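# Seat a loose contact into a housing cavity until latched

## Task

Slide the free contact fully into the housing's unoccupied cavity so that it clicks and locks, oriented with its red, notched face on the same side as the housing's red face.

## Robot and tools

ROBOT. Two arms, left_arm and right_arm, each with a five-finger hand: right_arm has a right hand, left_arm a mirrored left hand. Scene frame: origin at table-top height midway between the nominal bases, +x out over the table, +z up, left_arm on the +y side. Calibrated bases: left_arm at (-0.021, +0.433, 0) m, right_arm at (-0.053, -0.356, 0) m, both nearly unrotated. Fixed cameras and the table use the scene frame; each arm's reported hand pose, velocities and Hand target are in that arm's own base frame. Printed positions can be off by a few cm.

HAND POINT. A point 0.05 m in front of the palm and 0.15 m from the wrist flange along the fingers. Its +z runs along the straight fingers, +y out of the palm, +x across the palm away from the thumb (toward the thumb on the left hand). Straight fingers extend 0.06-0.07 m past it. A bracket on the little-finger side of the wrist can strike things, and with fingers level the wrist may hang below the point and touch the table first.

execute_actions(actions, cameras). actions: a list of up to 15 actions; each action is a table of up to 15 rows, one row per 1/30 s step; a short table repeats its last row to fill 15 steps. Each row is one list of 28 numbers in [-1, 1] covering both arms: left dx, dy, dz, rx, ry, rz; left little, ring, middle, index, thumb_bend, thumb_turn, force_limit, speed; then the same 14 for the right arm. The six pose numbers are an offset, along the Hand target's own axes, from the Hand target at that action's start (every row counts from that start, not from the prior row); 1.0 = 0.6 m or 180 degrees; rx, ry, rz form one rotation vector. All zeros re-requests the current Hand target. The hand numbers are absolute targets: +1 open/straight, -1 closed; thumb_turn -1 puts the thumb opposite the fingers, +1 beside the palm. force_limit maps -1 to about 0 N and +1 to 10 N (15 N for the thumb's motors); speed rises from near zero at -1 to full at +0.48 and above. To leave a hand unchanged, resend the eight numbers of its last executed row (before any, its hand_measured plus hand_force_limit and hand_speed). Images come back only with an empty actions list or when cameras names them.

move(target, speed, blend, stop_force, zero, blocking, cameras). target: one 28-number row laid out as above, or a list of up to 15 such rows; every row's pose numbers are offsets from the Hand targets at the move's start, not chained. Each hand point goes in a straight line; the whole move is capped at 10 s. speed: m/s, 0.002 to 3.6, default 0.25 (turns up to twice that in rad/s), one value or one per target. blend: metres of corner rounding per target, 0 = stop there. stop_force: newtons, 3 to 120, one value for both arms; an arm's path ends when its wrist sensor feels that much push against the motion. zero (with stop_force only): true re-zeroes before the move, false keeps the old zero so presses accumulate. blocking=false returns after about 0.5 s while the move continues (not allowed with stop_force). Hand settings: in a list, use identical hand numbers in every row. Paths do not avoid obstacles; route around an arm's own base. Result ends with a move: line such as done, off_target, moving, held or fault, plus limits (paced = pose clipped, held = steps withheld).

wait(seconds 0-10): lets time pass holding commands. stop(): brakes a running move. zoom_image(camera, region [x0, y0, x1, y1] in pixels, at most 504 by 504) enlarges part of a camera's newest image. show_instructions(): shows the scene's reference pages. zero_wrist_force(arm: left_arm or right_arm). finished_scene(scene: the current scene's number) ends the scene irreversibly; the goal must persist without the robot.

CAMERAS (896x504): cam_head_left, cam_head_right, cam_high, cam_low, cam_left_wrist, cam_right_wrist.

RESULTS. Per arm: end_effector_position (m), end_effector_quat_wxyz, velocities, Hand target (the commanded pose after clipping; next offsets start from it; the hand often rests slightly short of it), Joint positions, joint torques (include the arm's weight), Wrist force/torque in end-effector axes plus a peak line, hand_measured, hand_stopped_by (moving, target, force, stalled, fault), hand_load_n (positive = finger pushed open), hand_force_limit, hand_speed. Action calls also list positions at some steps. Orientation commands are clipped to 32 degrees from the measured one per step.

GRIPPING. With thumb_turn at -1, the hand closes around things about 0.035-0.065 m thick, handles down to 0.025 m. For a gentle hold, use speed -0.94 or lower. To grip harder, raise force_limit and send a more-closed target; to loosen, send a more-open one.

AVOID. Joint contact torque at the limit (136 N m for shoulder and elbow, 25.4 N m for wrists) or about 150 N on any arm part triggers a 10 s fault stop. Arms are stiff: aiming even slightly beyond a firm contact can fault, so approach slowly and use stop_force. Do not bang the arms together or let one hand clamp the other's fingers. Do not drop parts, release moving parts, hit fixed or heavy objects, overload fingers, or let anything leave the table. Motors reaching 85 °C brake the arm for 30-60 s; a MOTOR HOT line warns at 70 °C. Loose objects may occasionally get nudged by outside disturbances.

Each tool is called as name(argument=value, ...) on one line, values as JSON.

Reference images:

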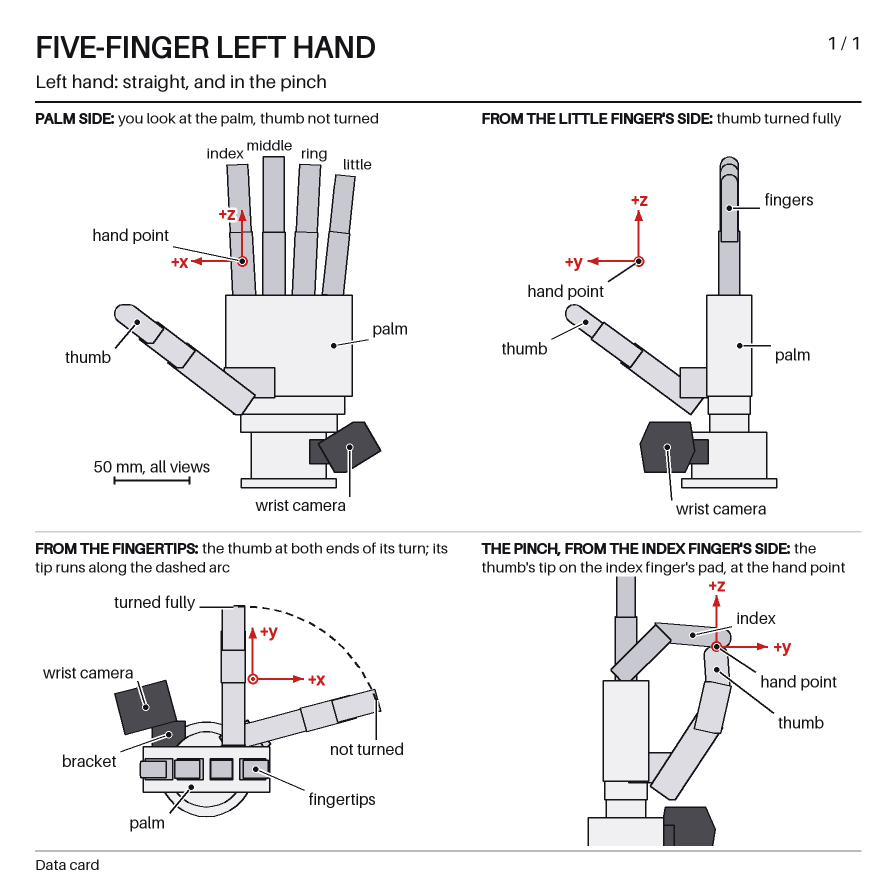

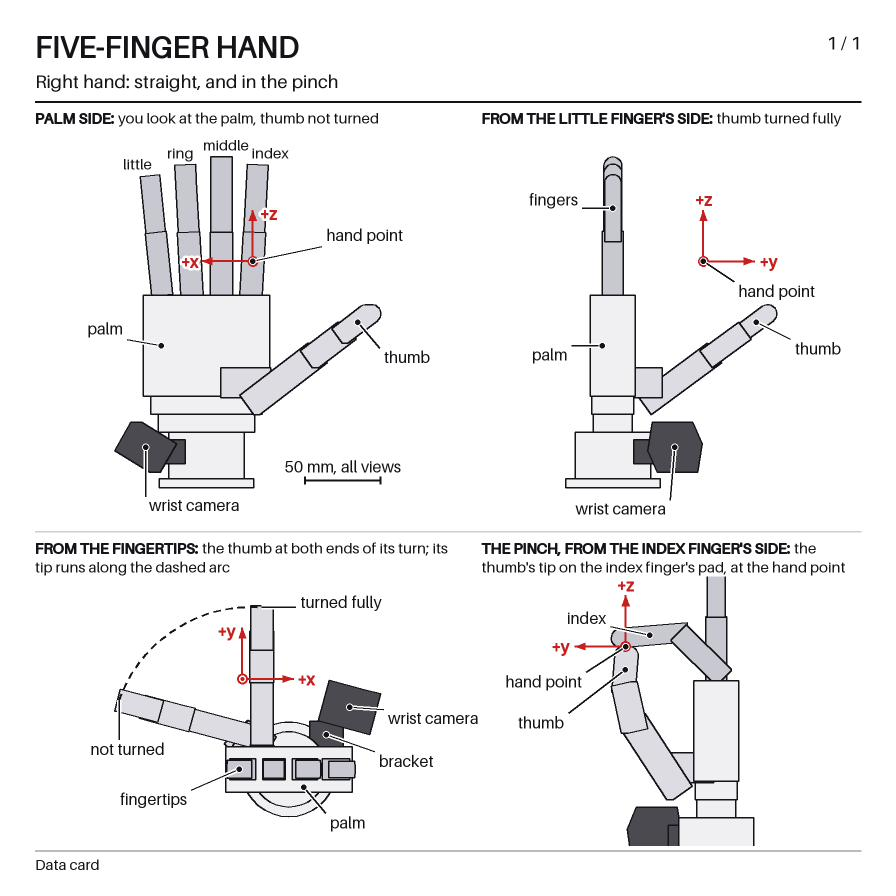

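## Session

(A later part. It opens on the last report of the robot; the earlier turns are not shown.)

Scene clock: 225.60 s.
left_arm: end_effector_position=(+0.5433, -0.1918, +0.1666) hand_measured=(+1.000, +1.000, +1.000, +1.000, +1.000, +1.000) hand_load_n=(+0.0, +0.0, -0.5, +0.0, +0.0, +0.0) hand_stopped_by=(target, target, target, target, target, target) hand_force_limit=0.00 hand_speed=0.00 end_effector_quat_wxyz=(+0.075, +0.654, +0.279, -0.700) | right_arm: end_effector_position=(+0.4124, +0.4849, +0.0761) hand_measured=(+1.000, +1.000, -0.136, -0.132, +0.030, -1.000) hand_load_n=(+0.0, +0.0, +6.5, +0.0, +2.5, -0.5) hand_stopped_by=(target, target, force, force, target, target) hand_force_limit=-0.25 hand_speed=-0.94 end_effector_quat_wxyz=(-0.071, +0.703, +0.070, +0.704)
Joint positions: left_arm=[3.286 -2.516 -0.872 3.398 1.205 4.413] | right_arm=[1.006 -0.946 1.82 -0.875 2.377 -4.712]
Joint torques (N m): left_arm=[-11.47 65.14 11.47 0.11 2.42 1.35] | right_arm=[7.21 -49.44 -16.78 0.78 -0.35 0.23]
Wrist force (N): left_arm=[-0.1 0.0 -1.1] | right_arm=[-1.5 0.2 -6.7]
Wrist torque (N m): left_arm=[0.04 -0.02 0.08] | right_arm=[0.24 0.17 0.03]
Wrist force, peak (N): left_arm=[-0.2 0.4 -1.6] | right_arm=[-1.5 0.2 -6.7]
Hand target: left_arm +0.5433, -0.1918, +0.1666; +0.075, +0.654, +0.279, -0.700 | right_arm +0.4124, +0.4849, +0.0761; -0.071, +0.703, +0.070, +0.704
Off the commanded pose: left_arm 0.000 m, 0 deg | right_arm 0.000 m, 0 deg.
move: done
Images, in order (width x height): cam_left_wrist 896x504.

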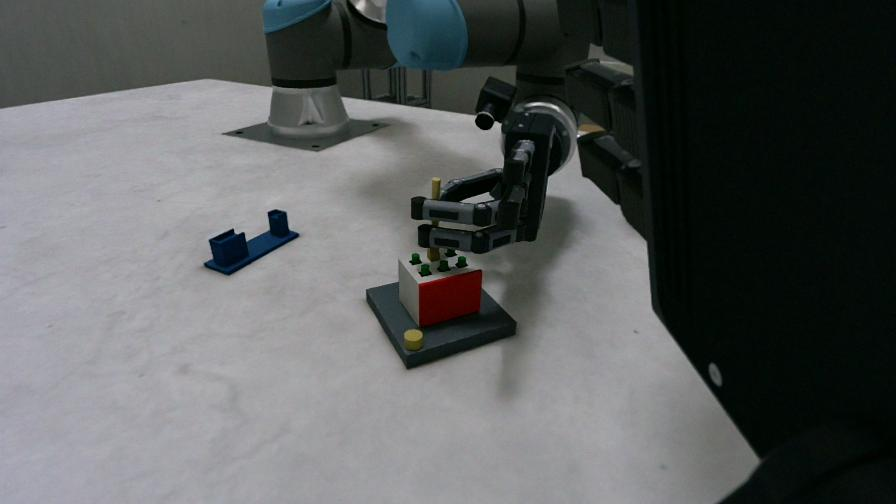

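move(target=[0,0,0,0,0,0,1,1,1,1,1,1,0,0,0,0,-0.0022,0,0,0,1,1,-0.52,-0.52,0.03,-1,-0.25,-0.94], speed=0.01, cameras=["cam_left_wrist"])

zoom_image(camera="cam_left_wrist", region=[400, 160, 500, 290])

Scene clock: 227.10 s.
left_arm: end_effector_position=(+0.5433, -0.1918, +0.1666) hand_measured=(+1.000, +1.000, +1.000, +1.000, +1.000, +1.000) hand_load_n=(+0.0, +0.0, +0.0, +0.5, +0.0, +0.0) hand_stopped_by=(target, target, target, target, target, target) hand_force_limit=0.00 hand_speed=0.00 end_effector_quat_wxyz=(+0.075, +0.654, +0.279, -0.700) | right_arm: end_effector_position=(+0.4111, +0.4846, +0.0761) hand_measured=(+1.000, +1.000, -0.136, -0.132, +0.030, -1.000) hand_load_n=(+0.0, +0.0, +5.0, +0.5, +2.0, +0.0) hand_stopped_by=(target, target, force, force, target, target) hand_force_limit=-0.25 hand_speed=-0.94 end_effector_quat_wxyz=(-0.071, +0.703, +0.070, +0.704)
Joint positions: left_arm=[3.286 -2.516 -0.872 3.398 1.205 4.413] | right_arm=[1.008 -0.947 1.822 -0.876 2.379 -4.712]
Joint torques (N m): left_arm=[-11.34 64.16 12.23 0.25 2.35 1.26] | right_arm=[9.31 -45.98 -9.46 -3.26 0.94 0.18]
Wrist force (N): left_arm=[-0.2 0.0 -1.3] | right_arm=[-0.8 0.2 -4.1]
Wrist torque (N m): left_arm=[0.05 -0.03 0.08] | right_arm=[0.18 0.18 0.04]
Wrist force, peak (N): left_arm=[-0.3 0.0 -1.5] | right_arm=[-1.2 0.2 -6.7]
Hand target: left_arm +0.5433, -0.1918, +0.1666; +0.075, +0.654, +0.279, -0.700 | right_arm +0.4111, +0.4846, +0.0761; -0.071, +0.703, +0.070, +0.704
Off the commanded pose: left_arm 0.000 m, 0 deg | right_arm 0.000 m, 0 deg.
move: done
Images, in order (width x height): cam_left_wrist 896x504.

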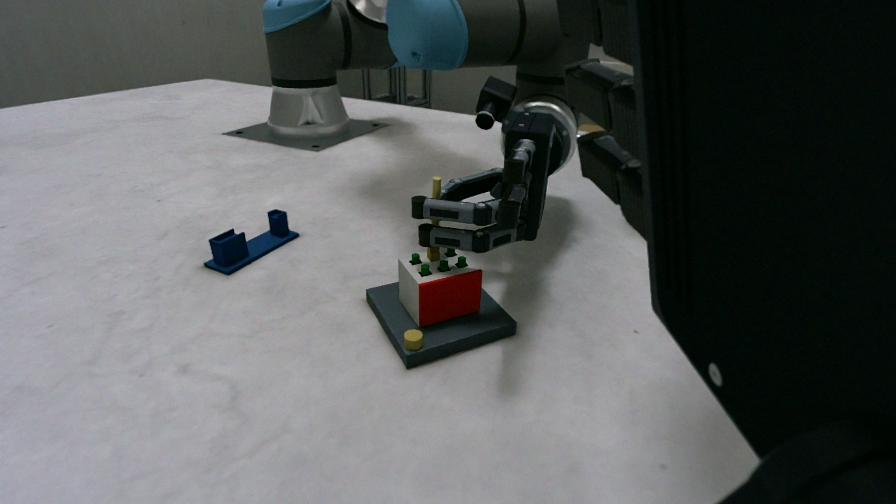

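Scaled by 3.877.

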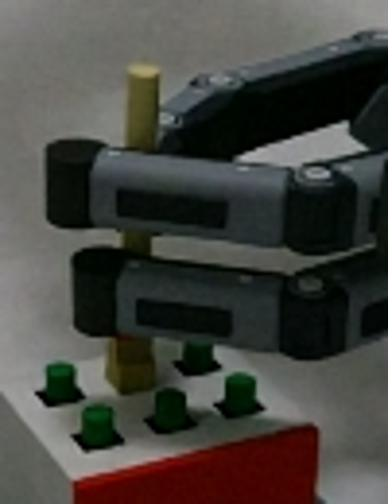

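move(target=[0,0,0,0,0,0,1,1,1,1,1,1,0,0,0,0.0022,0,0,0,0.0145,1,1,-0.52,-0.52,0.03,-1,-0.25,-0.94], speed=0.02, cameras=[])

move(target=[0,0,0,0,0,0,1,1,1,1,1,1,0,0,-0.0083,0,0,0,0,0,1,1,-0.52,-0.52,0.03,-1,-0.25,-0.94], speed=0.01, stop_force=6, cameras=["cam_left_wrist"])

zoom_image(camera="cam_left_wrist", region=[400, 160, 500, 290])

Scene clock: 229.83 s.
left_arm: end_effector_position=(+0.5433, -0.1918, +0.1666) hand_measured=(+1.000, +1.000, +1.000, +1.000, +1.000, +1.000) hand_load_n=(-0.5, +0.0, +0.0, +0.0, +0.0, +0.0) hand_stopped_by=(target, target, target, target, target, target) hand_force_limit=0.00 hand_speed=0.00 end_effector_quat_wxyz=(+0.075, +0.654, +0.279, -0.700) | right_arm: end_effector_position=(+0.4114, +0.4833, +0.0761) hand_measured=(+1.000, +1.000, -0.136, -0.132, +0.030, -1.000) hand_load_n=(+0.0, +0.0, +4.5, +1.0, +2.0, +0.0) hand_stopped_by=(target, target, force, force, target, target) hand_force_limit=-0.25 hand_speed=-0.94 end_effector_quat_wxyz=(-0.087, +0.705, +0.054, +0.702)
Joint positions: left_arm=[3.286 -2.516 -0.872 3.398 1.205 4.413] | right_arm=[1.004 -0.956 1.829 -0.874 2.375 -4.666]
Joint torques (N m): left_arm=[-11.2 65.03 12.06 0.25 2.23 1.12] | right_arm=[-10.93 -41.98 -12.52 1.01 -1.41 -1.49]
Wrist force (N): left_arm=[-0.2 0.3 -1.4] | right_arm=[-1.3 -0.2 -4.4]
Wrist torque (N m): left_arm=[0.10 -0.04 0.07] | right_arm=[0.20 0.22 -0.14]
Wrist force, peak (N): left_arm=[-0.3 0.2 -1.7] | right_arm=[-2.2 0.8 -4.4]
Hand target: left_arm +0.5433, -0.1918, +0.1666; +0.075, +0.654, +0.279, -0.700 | right_arm +0.4114, +0.4833, +0.0761; -0.087, +0.705, +0.054, +0.702
Off the commanded pose: left_arm 0.000 m, 0 deg | right_arm 0.000 m, 0 deg.
move: done
No camera images: "cameras" was empty.

Scene clock: 231.30 s.
left_arm: end_effector_position=(+0.5433, -0.1918, +0.1666) hand_measured=(+1.000, +1.000, +1.000, +1.000, +1.000, +1.000) hand_load_n=(+0.0, +0.0, +0.0, +0.0, +0.0, +0.0) hand_stopped_by=(target, target, target, target, target, target) hand_force_limit=0.00 hand_speed=0.00 end_effector_quat_wxyz=(+0.075, +0.654, +0.279, -0.700) | right_arm: end_effector_position=(+0.4114, +0.4835, +0.0711) hand_measured=(+1.000, +1.000, -0.136, -0.132, +0.030, -1.000) hand_load_n=(+0.0, +0.0, +5.0, +0.5, +2.0, +0.0) hand_stopped_by=(target, target, force, force, target, target) hand_force_limit=-0.25 hand_speed=-0.94 end_effector_quat_wxyz=(-0.087, +0.705, +0.054, +0.702)
Joint positions: left_arm=[3.286 -2.516 -0.872 3.398 1.205 4.413] | right_arm=[1.004 -0.946 1.83 -0.884 2.375 -4.667]
Joint torques (N m): left_arm=[-10.76 64.59 11.31 0.13 2.24 1.01] | right_arm=[11.54 -49.39 -11.23 0.9 0.54 -1.43]
Wrist force (N): left_arm=[-0.1 0.2 -1.3] | right_arm=[-2.4 0.6 -4.9]
Wrist torque (N m): left_arm=[0.09 -0.04 0.08] | right_arm=[0.21 0.17 -0.06]
Wrist force, peak (N): left_arm=[-0.2 0.0 -1.6] | right_arm=[-2.4 1.0 -5.0]
Hand target: left_arm +0.5433, -0.1918, +0.1666; +0.075, +0.654, +0.279, -0.700 | right_arm +0.4114, +0.4835, +0.0712; -0.087, +0.705, +0.054, +0.702
Off the commanded pose: left_arm 0.000 m, 0 deg | right_arm 0.000 m, 0 deg.
move: done
Images, in order (width x height): cam_left_wrist 896x504.

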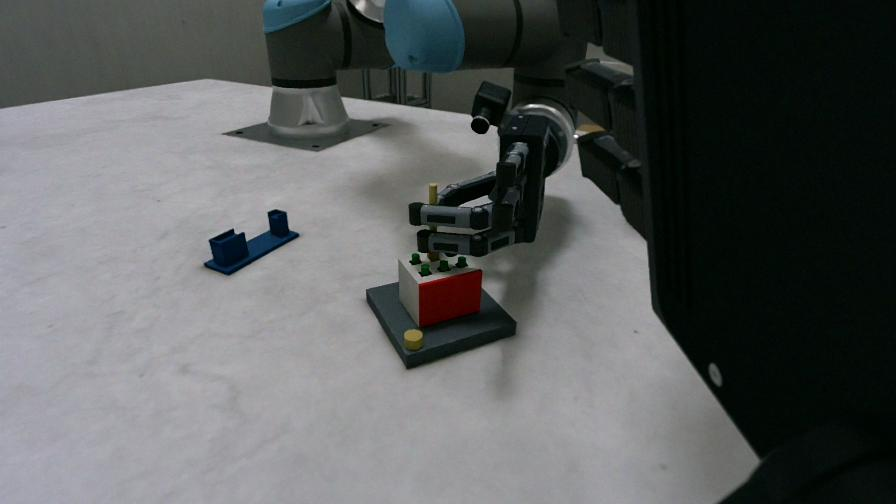

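Scaled by 3.877.

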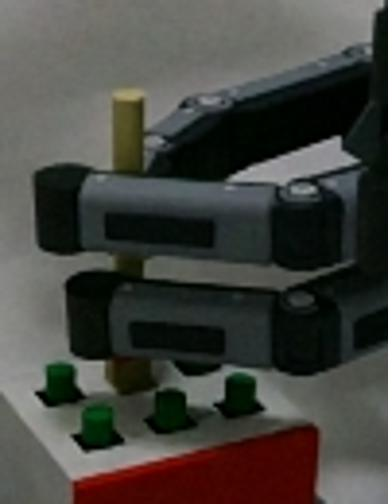

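move(target=[0,0,0,0,0,0,1,1,1,1,1,1,0,0,-0.0083,0,-0.001,0,0,0,1,1,-0.52,-0.52,0.03,-1,-0.25,-0.94], speed=0.01, stop_force=7, cameras=["cam_left_wrist"])

zoom_image(camera="cam_left_wrist", region=[400, 160, 500, 290])

Scene clock: 236.50 s.
left_arm: end_effector_position=(+0.5433, -0.1918, +0.1666) hand_measured=(+1.000, +1.000, +1.000, +1.000, +1.000, +1.000) hand_load_n=(+0.0, +0.0, +0.0, +0.0, +0.0, +0.5) hand_stopped_by=(target, target, target, target, target, target) hand_force_limit=0.00 hand_speed=0.00 end_effector_quat_wxyz=(+0.075, +0.654, +0.279, -0.700) | right_arm: end_effector_position=(+0.4107, +0.4836, +0.0662) hand_measured=(+1.000, +1.000, -0.136, -0.132, +0.030, -1.000) hand_load_n=(+0.0, +0.0, +4.5, +2.5, +2.0, +0.5) hand_stopped_by=(target, target, force, force, target, target) hand_force_limit=-0.25 hand_speed=-0.94 end_effector_quat_wxyz=(-0.087, +0.705, +0.054, +0.702)
Joint positions: left_arm=[3.286 -2.516 -0.872 3.398 1.205 4.413] | right_arm=[1.006 -0.937 1.831 -0.895 2.376 -4.667]
Joint torques (N m): left_arm=[-10.69 64.06 12.54 -0.02 2.18 0.59] | right_arm=[6.16 -48.35 -14.3 1 0.07 -0.02]
Wrist force (N): left_arm=[-0.1 0.1 -1.3] | right_arm=[-1.6 0.4 -3.3]
Wrist torque (N m): left_arm=[0.07 -0.05 0.08] | right_arm=[0.22 0.25 -0.07]
Wrist force, peak (N): left_arm=[-0.1 -0.1 -1.7] | right_arm=[-2.9 0.9 -5.3]
Hand target: left_arm +0.5433, -0.1918, +0.1666; +0.075, +0.654, +0.279, -0.700 | right_arm +0.4107, +0.4836, +0.0662; -0.087, +0.705, +0.054, +0.702
Off the commanded pose: left_arm 0.000 m, 0 deg | right_arm 0.000 m, 0 deg.
move: done
Images, in order (width x height): cam_left_wrist 896x504.

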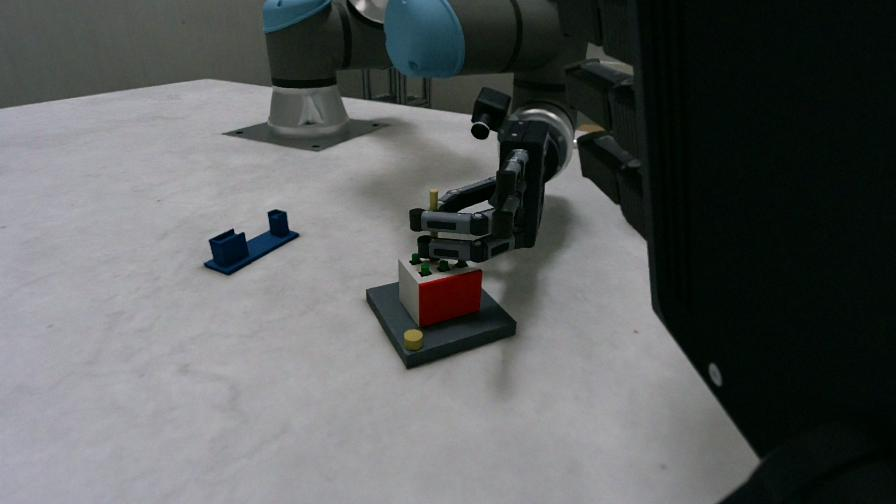

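Scaled by 3.877.

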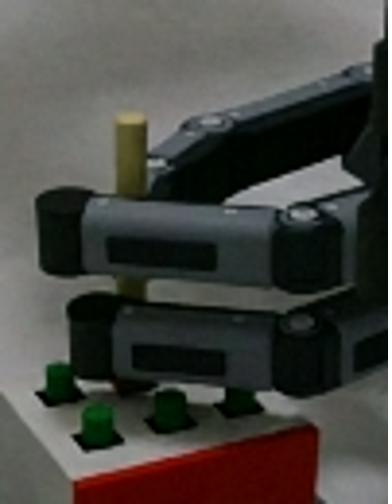

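move(target=[0,0,0,0,0,0,1,1,1,1,1,1,0,0,0,0,0,0,0,0,1,1,0.2,0.2,0.12,-1,-0.25,-0.8], speed=0.05, cameras=["cam_left_wrist"])

zoom_image(camera="cam_left_wrist", region=[400, 160, 500, 290])

Scene clock: 237.97 s.
left_arm: end_effector_position=(+0.5433, -0.1918, +0.1666) hand_measured=(+1.000, +1.000, +1.000, +1.000, +1.000, +1.000) hand_load_n=(+0.0, +0.0, +0.5, +0.0, +0.0, +0.0) hand_stopped_by=(target, target, target, target, target, target) hand_force_limit=0.00 hand_speed=0.00 end_effector_quat_wxyz=(+0.075, +0.654, +0.279, -0.700) | right_arm: end_effector_position=(+0.4107, +0.4837, +0.0662) hand_measured=(+1.000, +1.000, +0.200, +0.200, +0.120, -1.000) hand_load_n=(+0.0, +0.0, +0.0, +0.0, +0.0, +0.5) hand_stopped_by=(target, target, target, target, target, target) hand_force_limit=-0.25 hand_speed=-0.80 end_effector_quat_wxyz=(-0.087, +0.705, +0.054, +0.702)
Joint positions: left_arm=[3.286 -2.516 -0.872 3.398 1.205 4.413] | right_arm=[1.006 -0.937 1.831 -0.895 2.376 -4.667]
Joint torques (N m): left_arm=[-10.83 64.28 11.72 -0.01 2.21 0.44] | right_arm=[-3.34 -47.1 -19.39 0.64 -1.75 0.09]
Wrist force (N): left_arm=[-0.2 0.1 -1.4] | right_arm=[-1.6 0.2 -3.0]
Wrist torque (N m): left_arm=[0.08 -0.02 0.07] | right_arm=[0.24 0.28 -0.08]
Wrist force, peak (N): left_arm=[-0.3 0.1 -1.5] | right_arm=[-2.0 0.7 -3.5]
Hand target: left_arm +0.5433, -0.1918, +0.1666; +0.075, +0.654, +0.279, -0.700 | right_arm +0.4107, +0.4836, +0.0662; -0.087, +0.705, +0.054, +0.702
Off the commanded pose: left_arm 0.000 m, 0 deg | right_arm 0.000 m, 0 deg.
move: done
Images, in order (width x height): cam_left_wrist 896x504.

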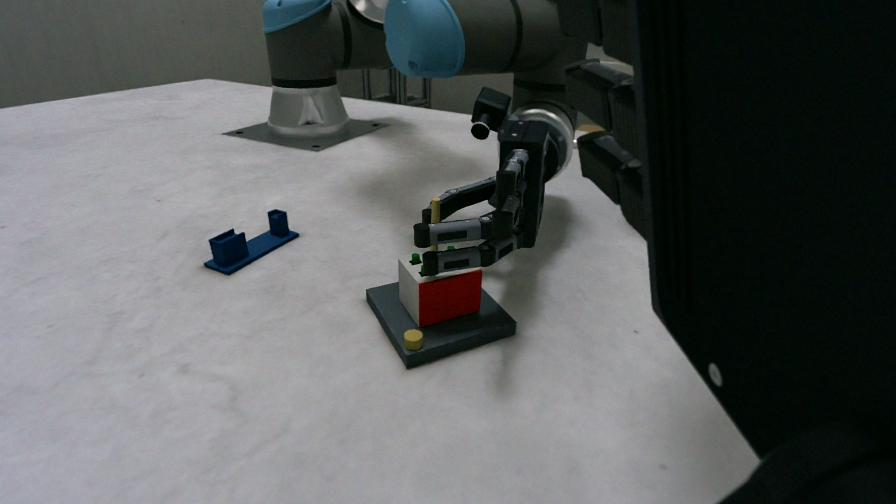

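Scaled by 3.877.

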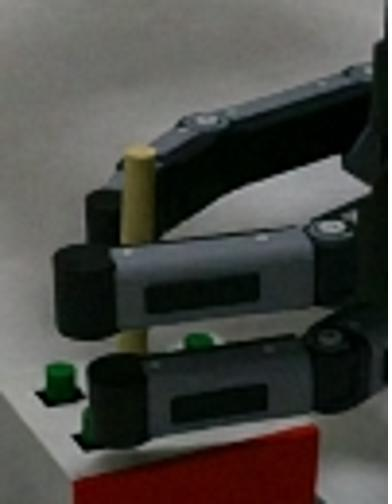

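move(target=[[0,0,0,0,0,0,1,1,1,1,1,1,0,0,0.005,-0.083,0,0,0,0,1,1,0.2,0.2,0.12,-1,-0.25,-0.8],[0,0,0,0,0,0,1,1,1,1,1,1,0,0,0.2,-0.1,0,0,0,0,1,1,0.2,0.2,0.12,-1,-0.25,-0.8]], speed=[0.08,0.25], blend=[0.01,0], cameras=["cam_left_wrist"])

zoom_image(camera="cam_left_wrist", region=[380, 180, 500, 300])

Scene clock: 240.00 s.
left_arm: end_effector_position=(+0.5433, -0.1918, +0.1666) hand_measured=(+1.000, +1.000, +1.000, +1.000, +1.000, +1.000) hand_load_n=(-0.5, +0.0, +0.0, +0.0, +0.0, +0.0) hand_stopped_by=(target, target, target, target, target, target) hand_force_limit=0.00 hand_speed=0.00 end_effector_quat_wxyz=(+0.075, +0.654, +0.279, -0.700) | right_arm: end_effector_position=(+0.4002, +0.5347, +0.1361) hand_measured=(+1.000, +1.000, +0.200, +0.200, +0.120, -1.000) hand_load_n=(+0.0, +0.0, +0.0, +0.0, +0.0, +0.0) hand_stopped_by=(target, target, target, target, target, target) hand_force_limit=-0.25 hand_speed=-0.80 end_effector_quat_wxyz=(-0.087, +0.704, +0.054, +0.703)
Joint positions: left_arm=[3.286 -2.516 -0.872 3.398 1.205 4.413] | right_arm=[1.073 -0.975 1.651 -0.68 2.443 -4.669]
Joint torques (N m): left_arm=[-10.42 64.53 12.34 0.21 2.29 0.4] | right_arm=[-1.41 -51.06 -12.37 -0.06 0.84 1.62]
Wrist force (N): left_arm=[-0.2 0.1 -1.5] | right_arm=[-1.5 0.1 -2.9]
Wrist torque (N m): left_arm=[0.08 -0.04 0.08] | right_arm=[0.22 0.27 -0.04]
Wrist force, peak (N): left_arm=[-0.3 0.2 -1.6] | right_arm=[-14.0 3.6 -4.3]
Hand target: left_arm +0.5433, -0.1918, +0.1666; +0.075, +0.654, +0.279, -0.700 | right_arm +0.4003, +0.5346, +0.1361; -0.087, +0.704, +0.054, +0.703 (not the last commanded pose)
Off the commanded pose: left_arm 0.000 m, 0 deg | right_arm 0.053 m, 0 deg.
move: held (right_arm; a check stopped the path); path passed 1 of 2 targets; limits=held
pose unreachable (right arm): on one or more control steps of this call, first in action 0 (counted from 0), this arm could not follow its commanded pose, so it was not sent that pose on those steps. It may still have moved: this result reports where it is.
cause: moving toward the commanded pose would bring a part of the arm too close to another arm (a part of this arm just beyond joint 5 (wrist 2) and a part of the left arm just beyond its joint 2 (shoulder lift), 6 mm apart when this arm was first held).
Images, in order (width x height): cam_left_wrist 896x504.

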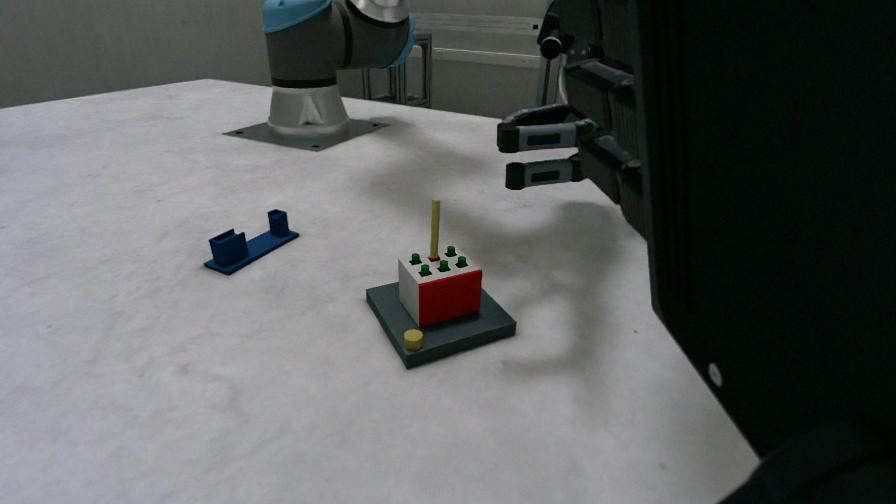

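Scaled by 4.200.

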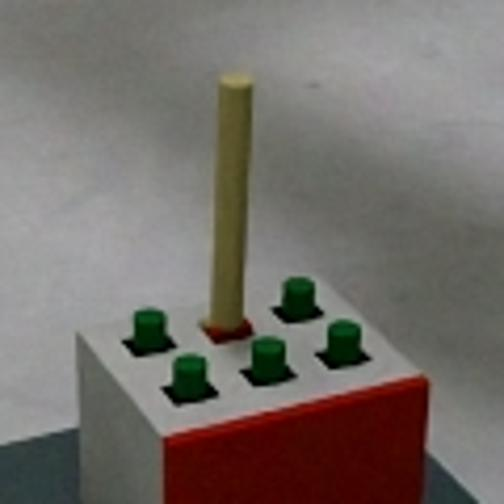

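move(target=[[0,0,0,0,0,0,1,1,1,1,1,1,0,0,0.0833,0.02,0,0,0,0,1,1,1,1,1,1,-0.25,0],[0,0,0,0,0,0,1,1,1,1,1,1,0,0,0.1095,0.0613,0.0373,0.1412,-0.1494,0.4707,1,1,1,1,1,1,-0.25,0]], speed=[0.2,0.3], blend=[0.01,0], cameras=["cam_left_wrist","cam_right_wrist","cam_high","cam_low"])

Scene clock: 246.87 s.
left_arm: end_effector_position=(+0.5433, -0.1918, +0.1666) hand_measured=(+1.000, +1.000, +1.000, +1.000, +1.000, +1.000) hand_load_n=(+0.0, +0.0, +0.0, +0.0, +0.0, +0.0) hand_stopped_by=(target, target, target, target, target, target) hand_force_limit=0.00 hand_speed=0.00 end_effector_quat_wxyz=(+0.075, +0.654, +0.279, -0.700) | right_arm: end_effector_position=(+0.4300, +0.5000, +0.2000) hand_measured=(+1.000, +1.000, +1.000, +1.000, +1.000, +1.000) hand_load_n=(+0.0, +0.0, +0.0, +0.0, +0.0, +0.0) hand_stopped_by=(target, target, target, target, target, target) hand_force_limit=-0.25 hand_speed=0.00 end_effector_quat_wxyz=(+0.653, -0.653, +0.271, -0.270) end_effector_velocity=(+0.000, +0.000, +0.000) end_effector_angular_velocity=(+0.004, +0.004, +0.000)
Joint positions: left_arm=[3.286 -2.516 -0.872 3.398 1.205 4.413] | right_arm=[0.497 -1.423 2.027 -0.604 1.282 -3.141]
Joint velocities: left_arm=[within noise] | right_arm=[0 0.001 0 0 0 0.006]
Joint torques (N m): left_arm=[-10.01 63.66 11.77 0 2.24 0.1] | right_arm=[7.17 -29.7 -24.52 -0.64 -1.41 1.69]
Wrist force (N): left_arm=[-0.1 0.2 -1.2] | right_arm=[0.5 2.4 -2.7]
Wrist torque (N m): left_arm=[0.07 -0.03 0.08] | right_arm=[0.44 0.06 0.27]
Wrist force, peak (N): left_arm=[-0.2 0.0 -1.6] | right_arm=[-3.3 -0.3 -3.1]
Hand target: left_arm +0.5433, -0.1918, +0.1666; +0.075, +0.654, +0.279, -0.700 | right_arm +0.4300, +0.5001, +0.2001; +0.654, -0.653, +0.271, -0.270
Off the commanded pose: left_arm 0.000 m, 0 deg | right_arm 0.000 m, 0 deg.
move: done
Images, in order (width x height): cam_high 896x504, cam_low 896x504, cam_left_wrist 896x504, cam_right_wrist 896x504.

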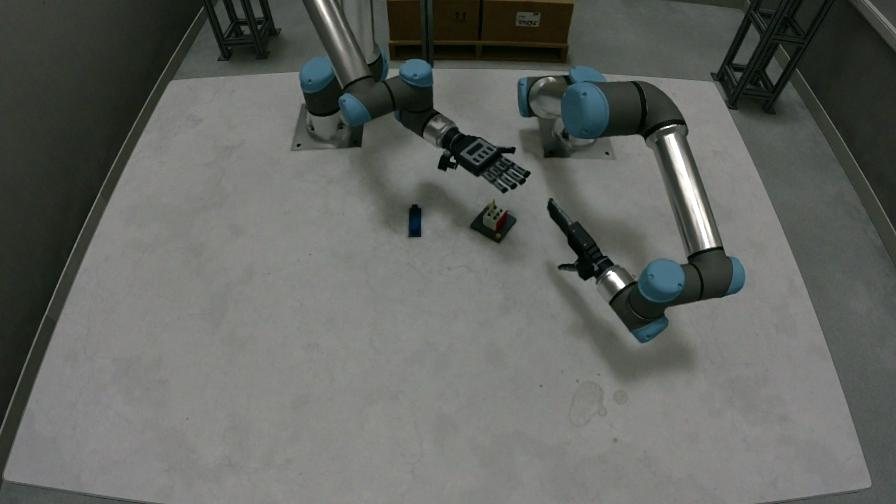

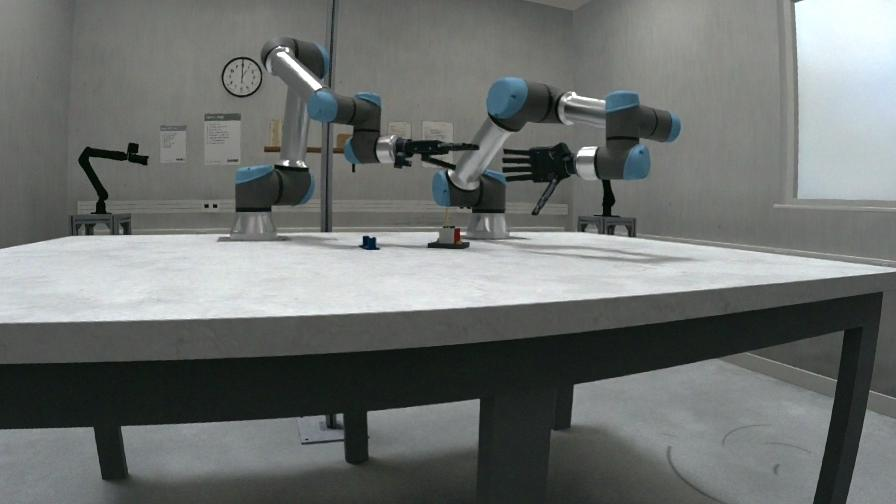

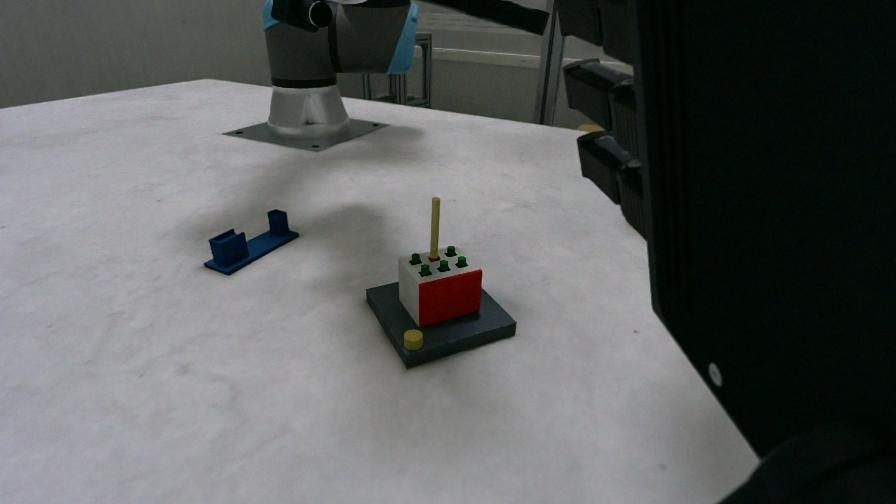

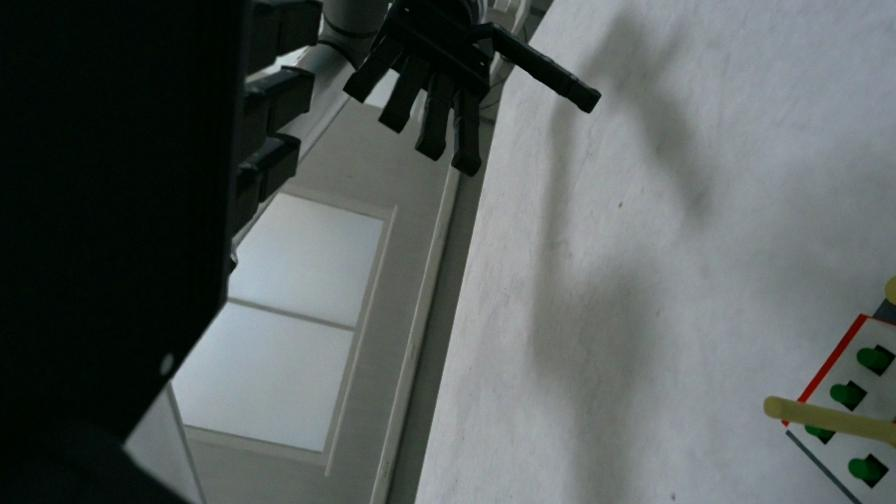

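move(target=[0,0,0,0,0,0,1,1,1,1,1,1,0,0,-0.0468,0.15,0.0243,0,0,0,1,1,1,1,1,1,-0.25,0], speed=0.15, cameras=["cam_left_wrist","cam_right_wrist","cam_high","cam_low"])

zoom_image(camera="cam_left_wrist", region=[340, 100, 600, 350])

zoom_image(camera="cam_low", region=[380, 170, 500, 260])

Scene clock: 250.10 s.
left_arm: end_effector_position=(+0.5433, -0.1918, +0.1666) hand_measured=(+1.000, +1.000, +1.000, +1.000, +1.000, +1.000) hand_load_n=(+0.0, +0.0, +0.0, +0.0, +0.0, +0.0) hand_stopped_by=(target, target, target, target, target, target) hand_force_limit=0.00 hand_speed=0.00 end_effector_quat_wxyz=(+0.075, +0.654, +0.279, -0.700) | right_arm: end_effector_position=(+0.4202, +0.5303, +0.1102) hand_measured=(+1.000, +1.000, +1.000, +1.000, +1.000, +1.000) hand_load_n=(+0.0, +0.0, +0.0, +0.0, +0.0, -0.5) hand_stopped_by=(target, target, target, target, target, target) hand_force_limit=-0.25 hand_speed=0.00 end_effector_quat_wxyz=(+0.654, -0.653, +0.271, -0.270)
Joint positions: left_arm=[3.286 -2.516 -0.872 3.398 1.205 4.413] | right_arm=[0.576 -1.23 2.073 -0.843 1.36 -3.14]
Joint torques (N m): left_arm=[-9.94 63.86 11.62 0.11 2.23 -0.13] | right_arm=[-13.11 -22.18 -22.08 -2.73 -1.26 1.71]
Wrist force (N): left_arm=[-0.2 -0.1 -1.2] | right_arm=[0.7 2.1 -2.9]
Wrist torque (N m): left_arm=[0.03 -0.02 0.08] | right_arm=[0.39 0.02 0.22]
Wrist force, peak (N): left_arm=[-0.3 0.0 -1.6] | right_arm=[0.1 3.6 -2.9]
Hand target: left_arm +0.5433, -0.1918, +0.1666; +0.075, +0.654, +0.279, -0.700 | right_arm +0.4203, +0.5303, +0.1102; +0.654, -0.653, +0.271, -0.270
Off the commanded pose: left_arm 0.000 m, 0 deg | right_arm 0.000 m, 0 deg.
move: done
Images, in order (width x height): cam_high 896x504, cam_low 896x504, cam_left_wrist 896x504, cam_right_wrist 896x504.

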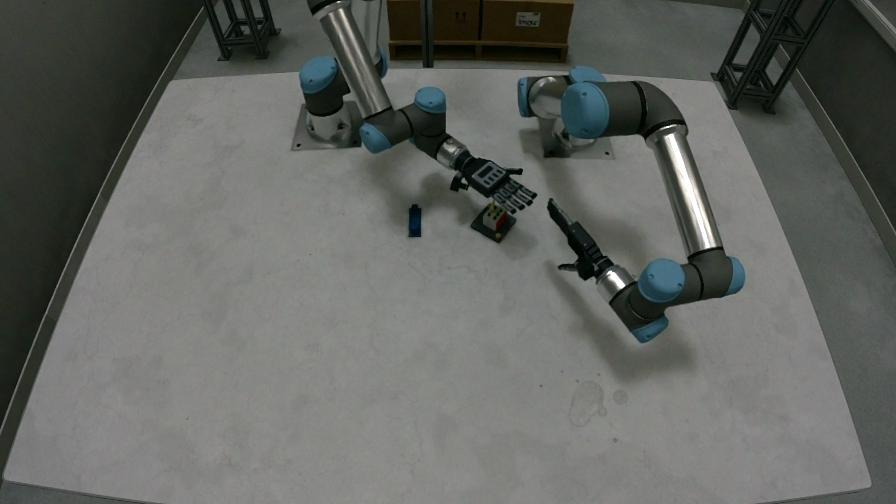

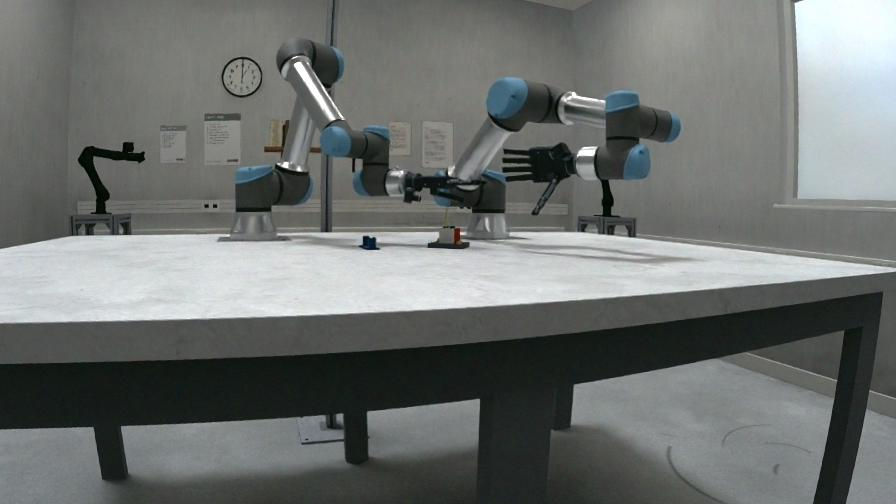

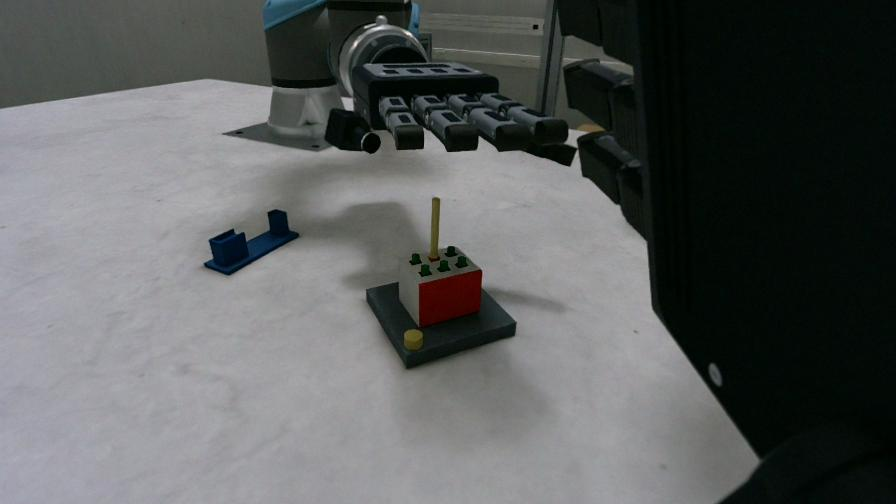

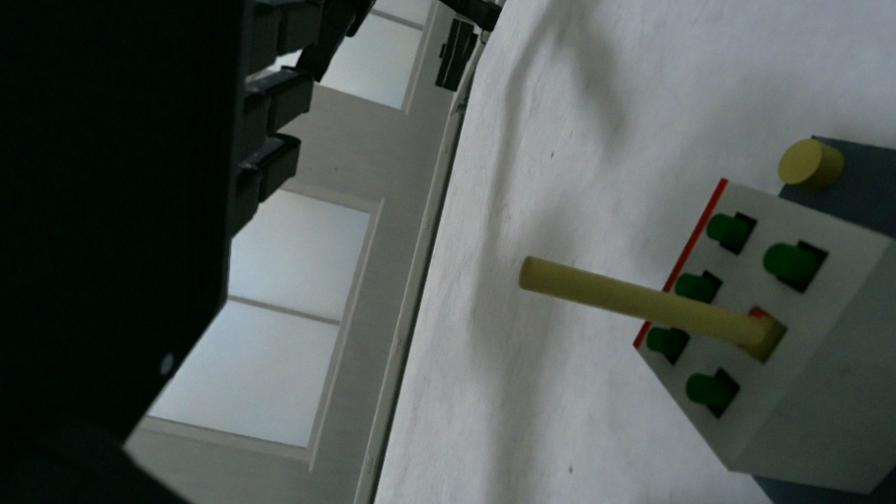

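Scaled by 1.938.

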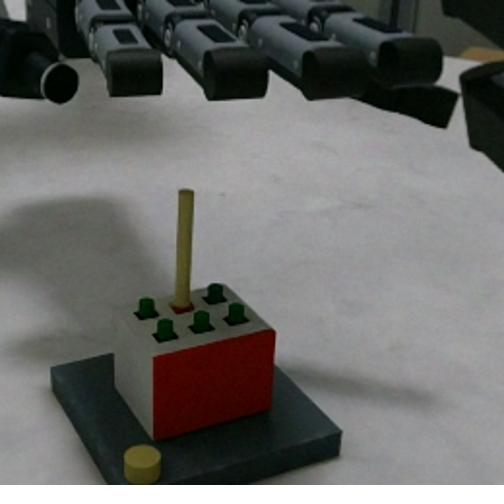

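Scaled by 4.200.

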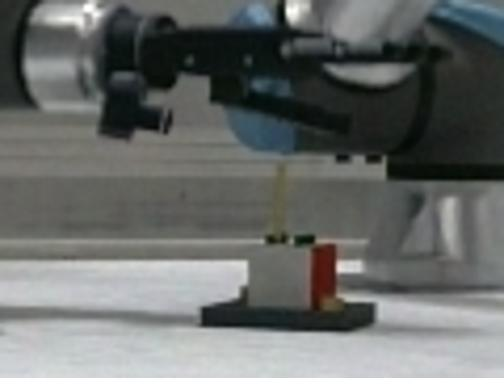

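move(target=[0,0,0,0,0,0,1,1,1,1,1,1,0,0,0,0.065,0,0,0,0,1,1,1,1,1,1,-0.25,0], speed=0.03, stop_force=5, cameras=["cam_left_wrist","cam_low","cam_right_wrist"])

zoom_image(camera="cam_left_wrist", region=[340, 100, 600, 350])

Scene clock: 254.40 s.
left_arm: end_effector_position=(+0.5433, -0.1918, +0.1666) hand_measured=(+1.000, +1.000, +1.000, +1.000, +1.000, +1.000) hand_load_n=(+0.0, +0.0, +0.0, +0.0, +0.0, +0.0) hand_stopped_by=(target, target, target, target, target, target) hand_force_limit=0.00 hand_speed=0.00 end_effector_quat_wxyz=(+0.075, +0.654, +0.279, -0.700) | right_arm: end_effector_position=(+0.4203, +0.5303, +0.0712) hand_measured=(+1.000, +1.000, +1.000, +1.000, +1.000, +1.000) hand_load_n=(+0.0, +0.0, +0.0, +0.0, +0.0, +0.0) hand_stopped_by=(target, target, target, target, target, target) hand_force_limit=-0.25 hand_speed=0.00 end_effector_quat_wxyz=(+0.654, -0.653, +0.271, -0.270)
Joint positions: left_arm=[3.286 -2.516 -0.872 3.398 1.205 4.413] | right_arm=[0.576 -1.147 2.096 -0.949 1.36 -3.14]
Joint torques (N m): left_arm=[-10.67 64.63 11.42 0.13 2.21 -0.52] | right_arm=[10.68 -38.98 -20.45 0.64 1.67 -0.26]
Wrist force (N): left_arm=[-0.1 0.1 -1.3] | right_arm=[0.6 2.1 -2.8]
Wrist torque (N m): left_arm=[0.07 -0.04 0.08] | right_arm=[0.39 0.03 0.21]
Wrist force, peak (N): left_arm=[-0.4 0.0 -1.8] | right_arm=[0.5 2.5 -3.1]
Hand target: left_arm +0.5433, -0.1918, +0.1666; +0.075, +0.654, +0.279, -0.700 | right_arm +0.4203, +0.5303, +0.0712; +0.654, -0.653, +0.271, -0.270
Off the commanded pose: left_arm 0.000 m, 0 deg | right_arm 0.000 m, 0 deg.
move: done
Images, in order (width x height): cam_low 896x504, cam_left_wrist 896x504, cam_right_wrist 896x504.

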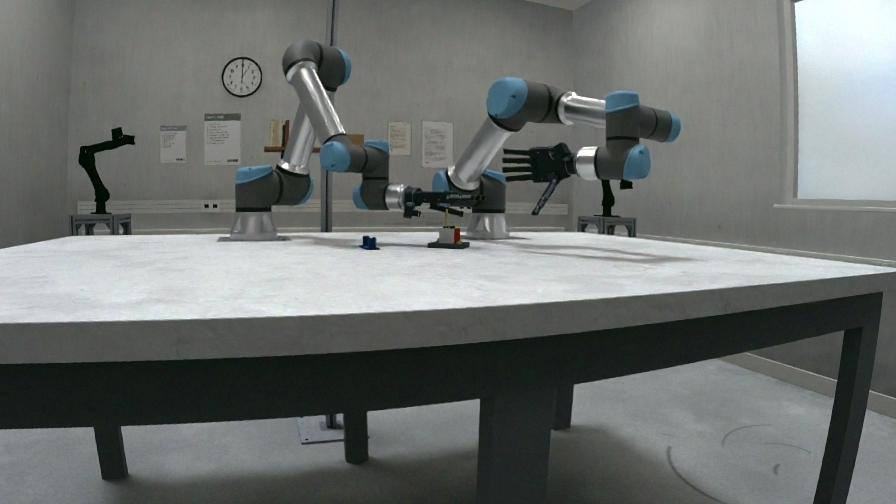

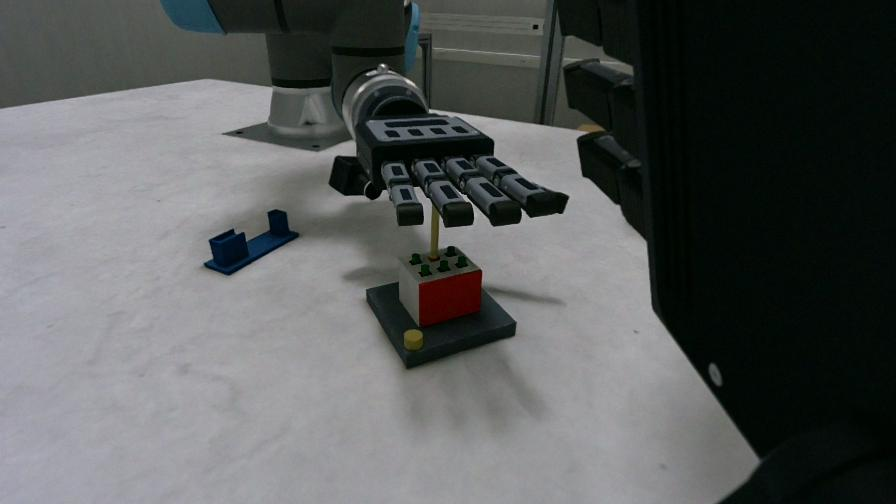

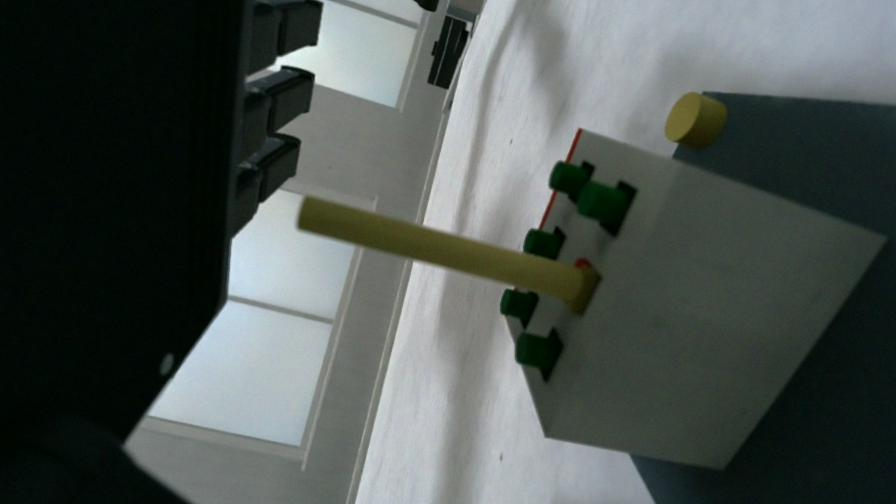

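Scaled by 1.938.

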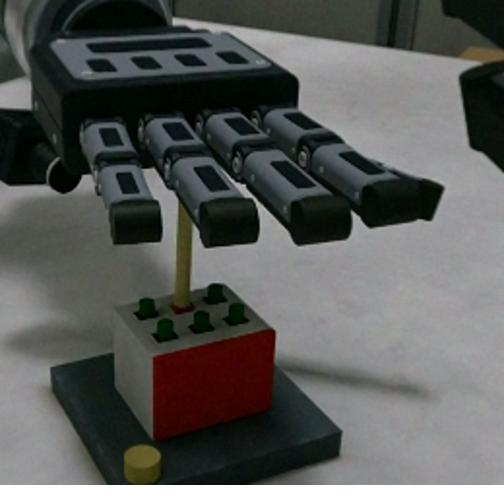

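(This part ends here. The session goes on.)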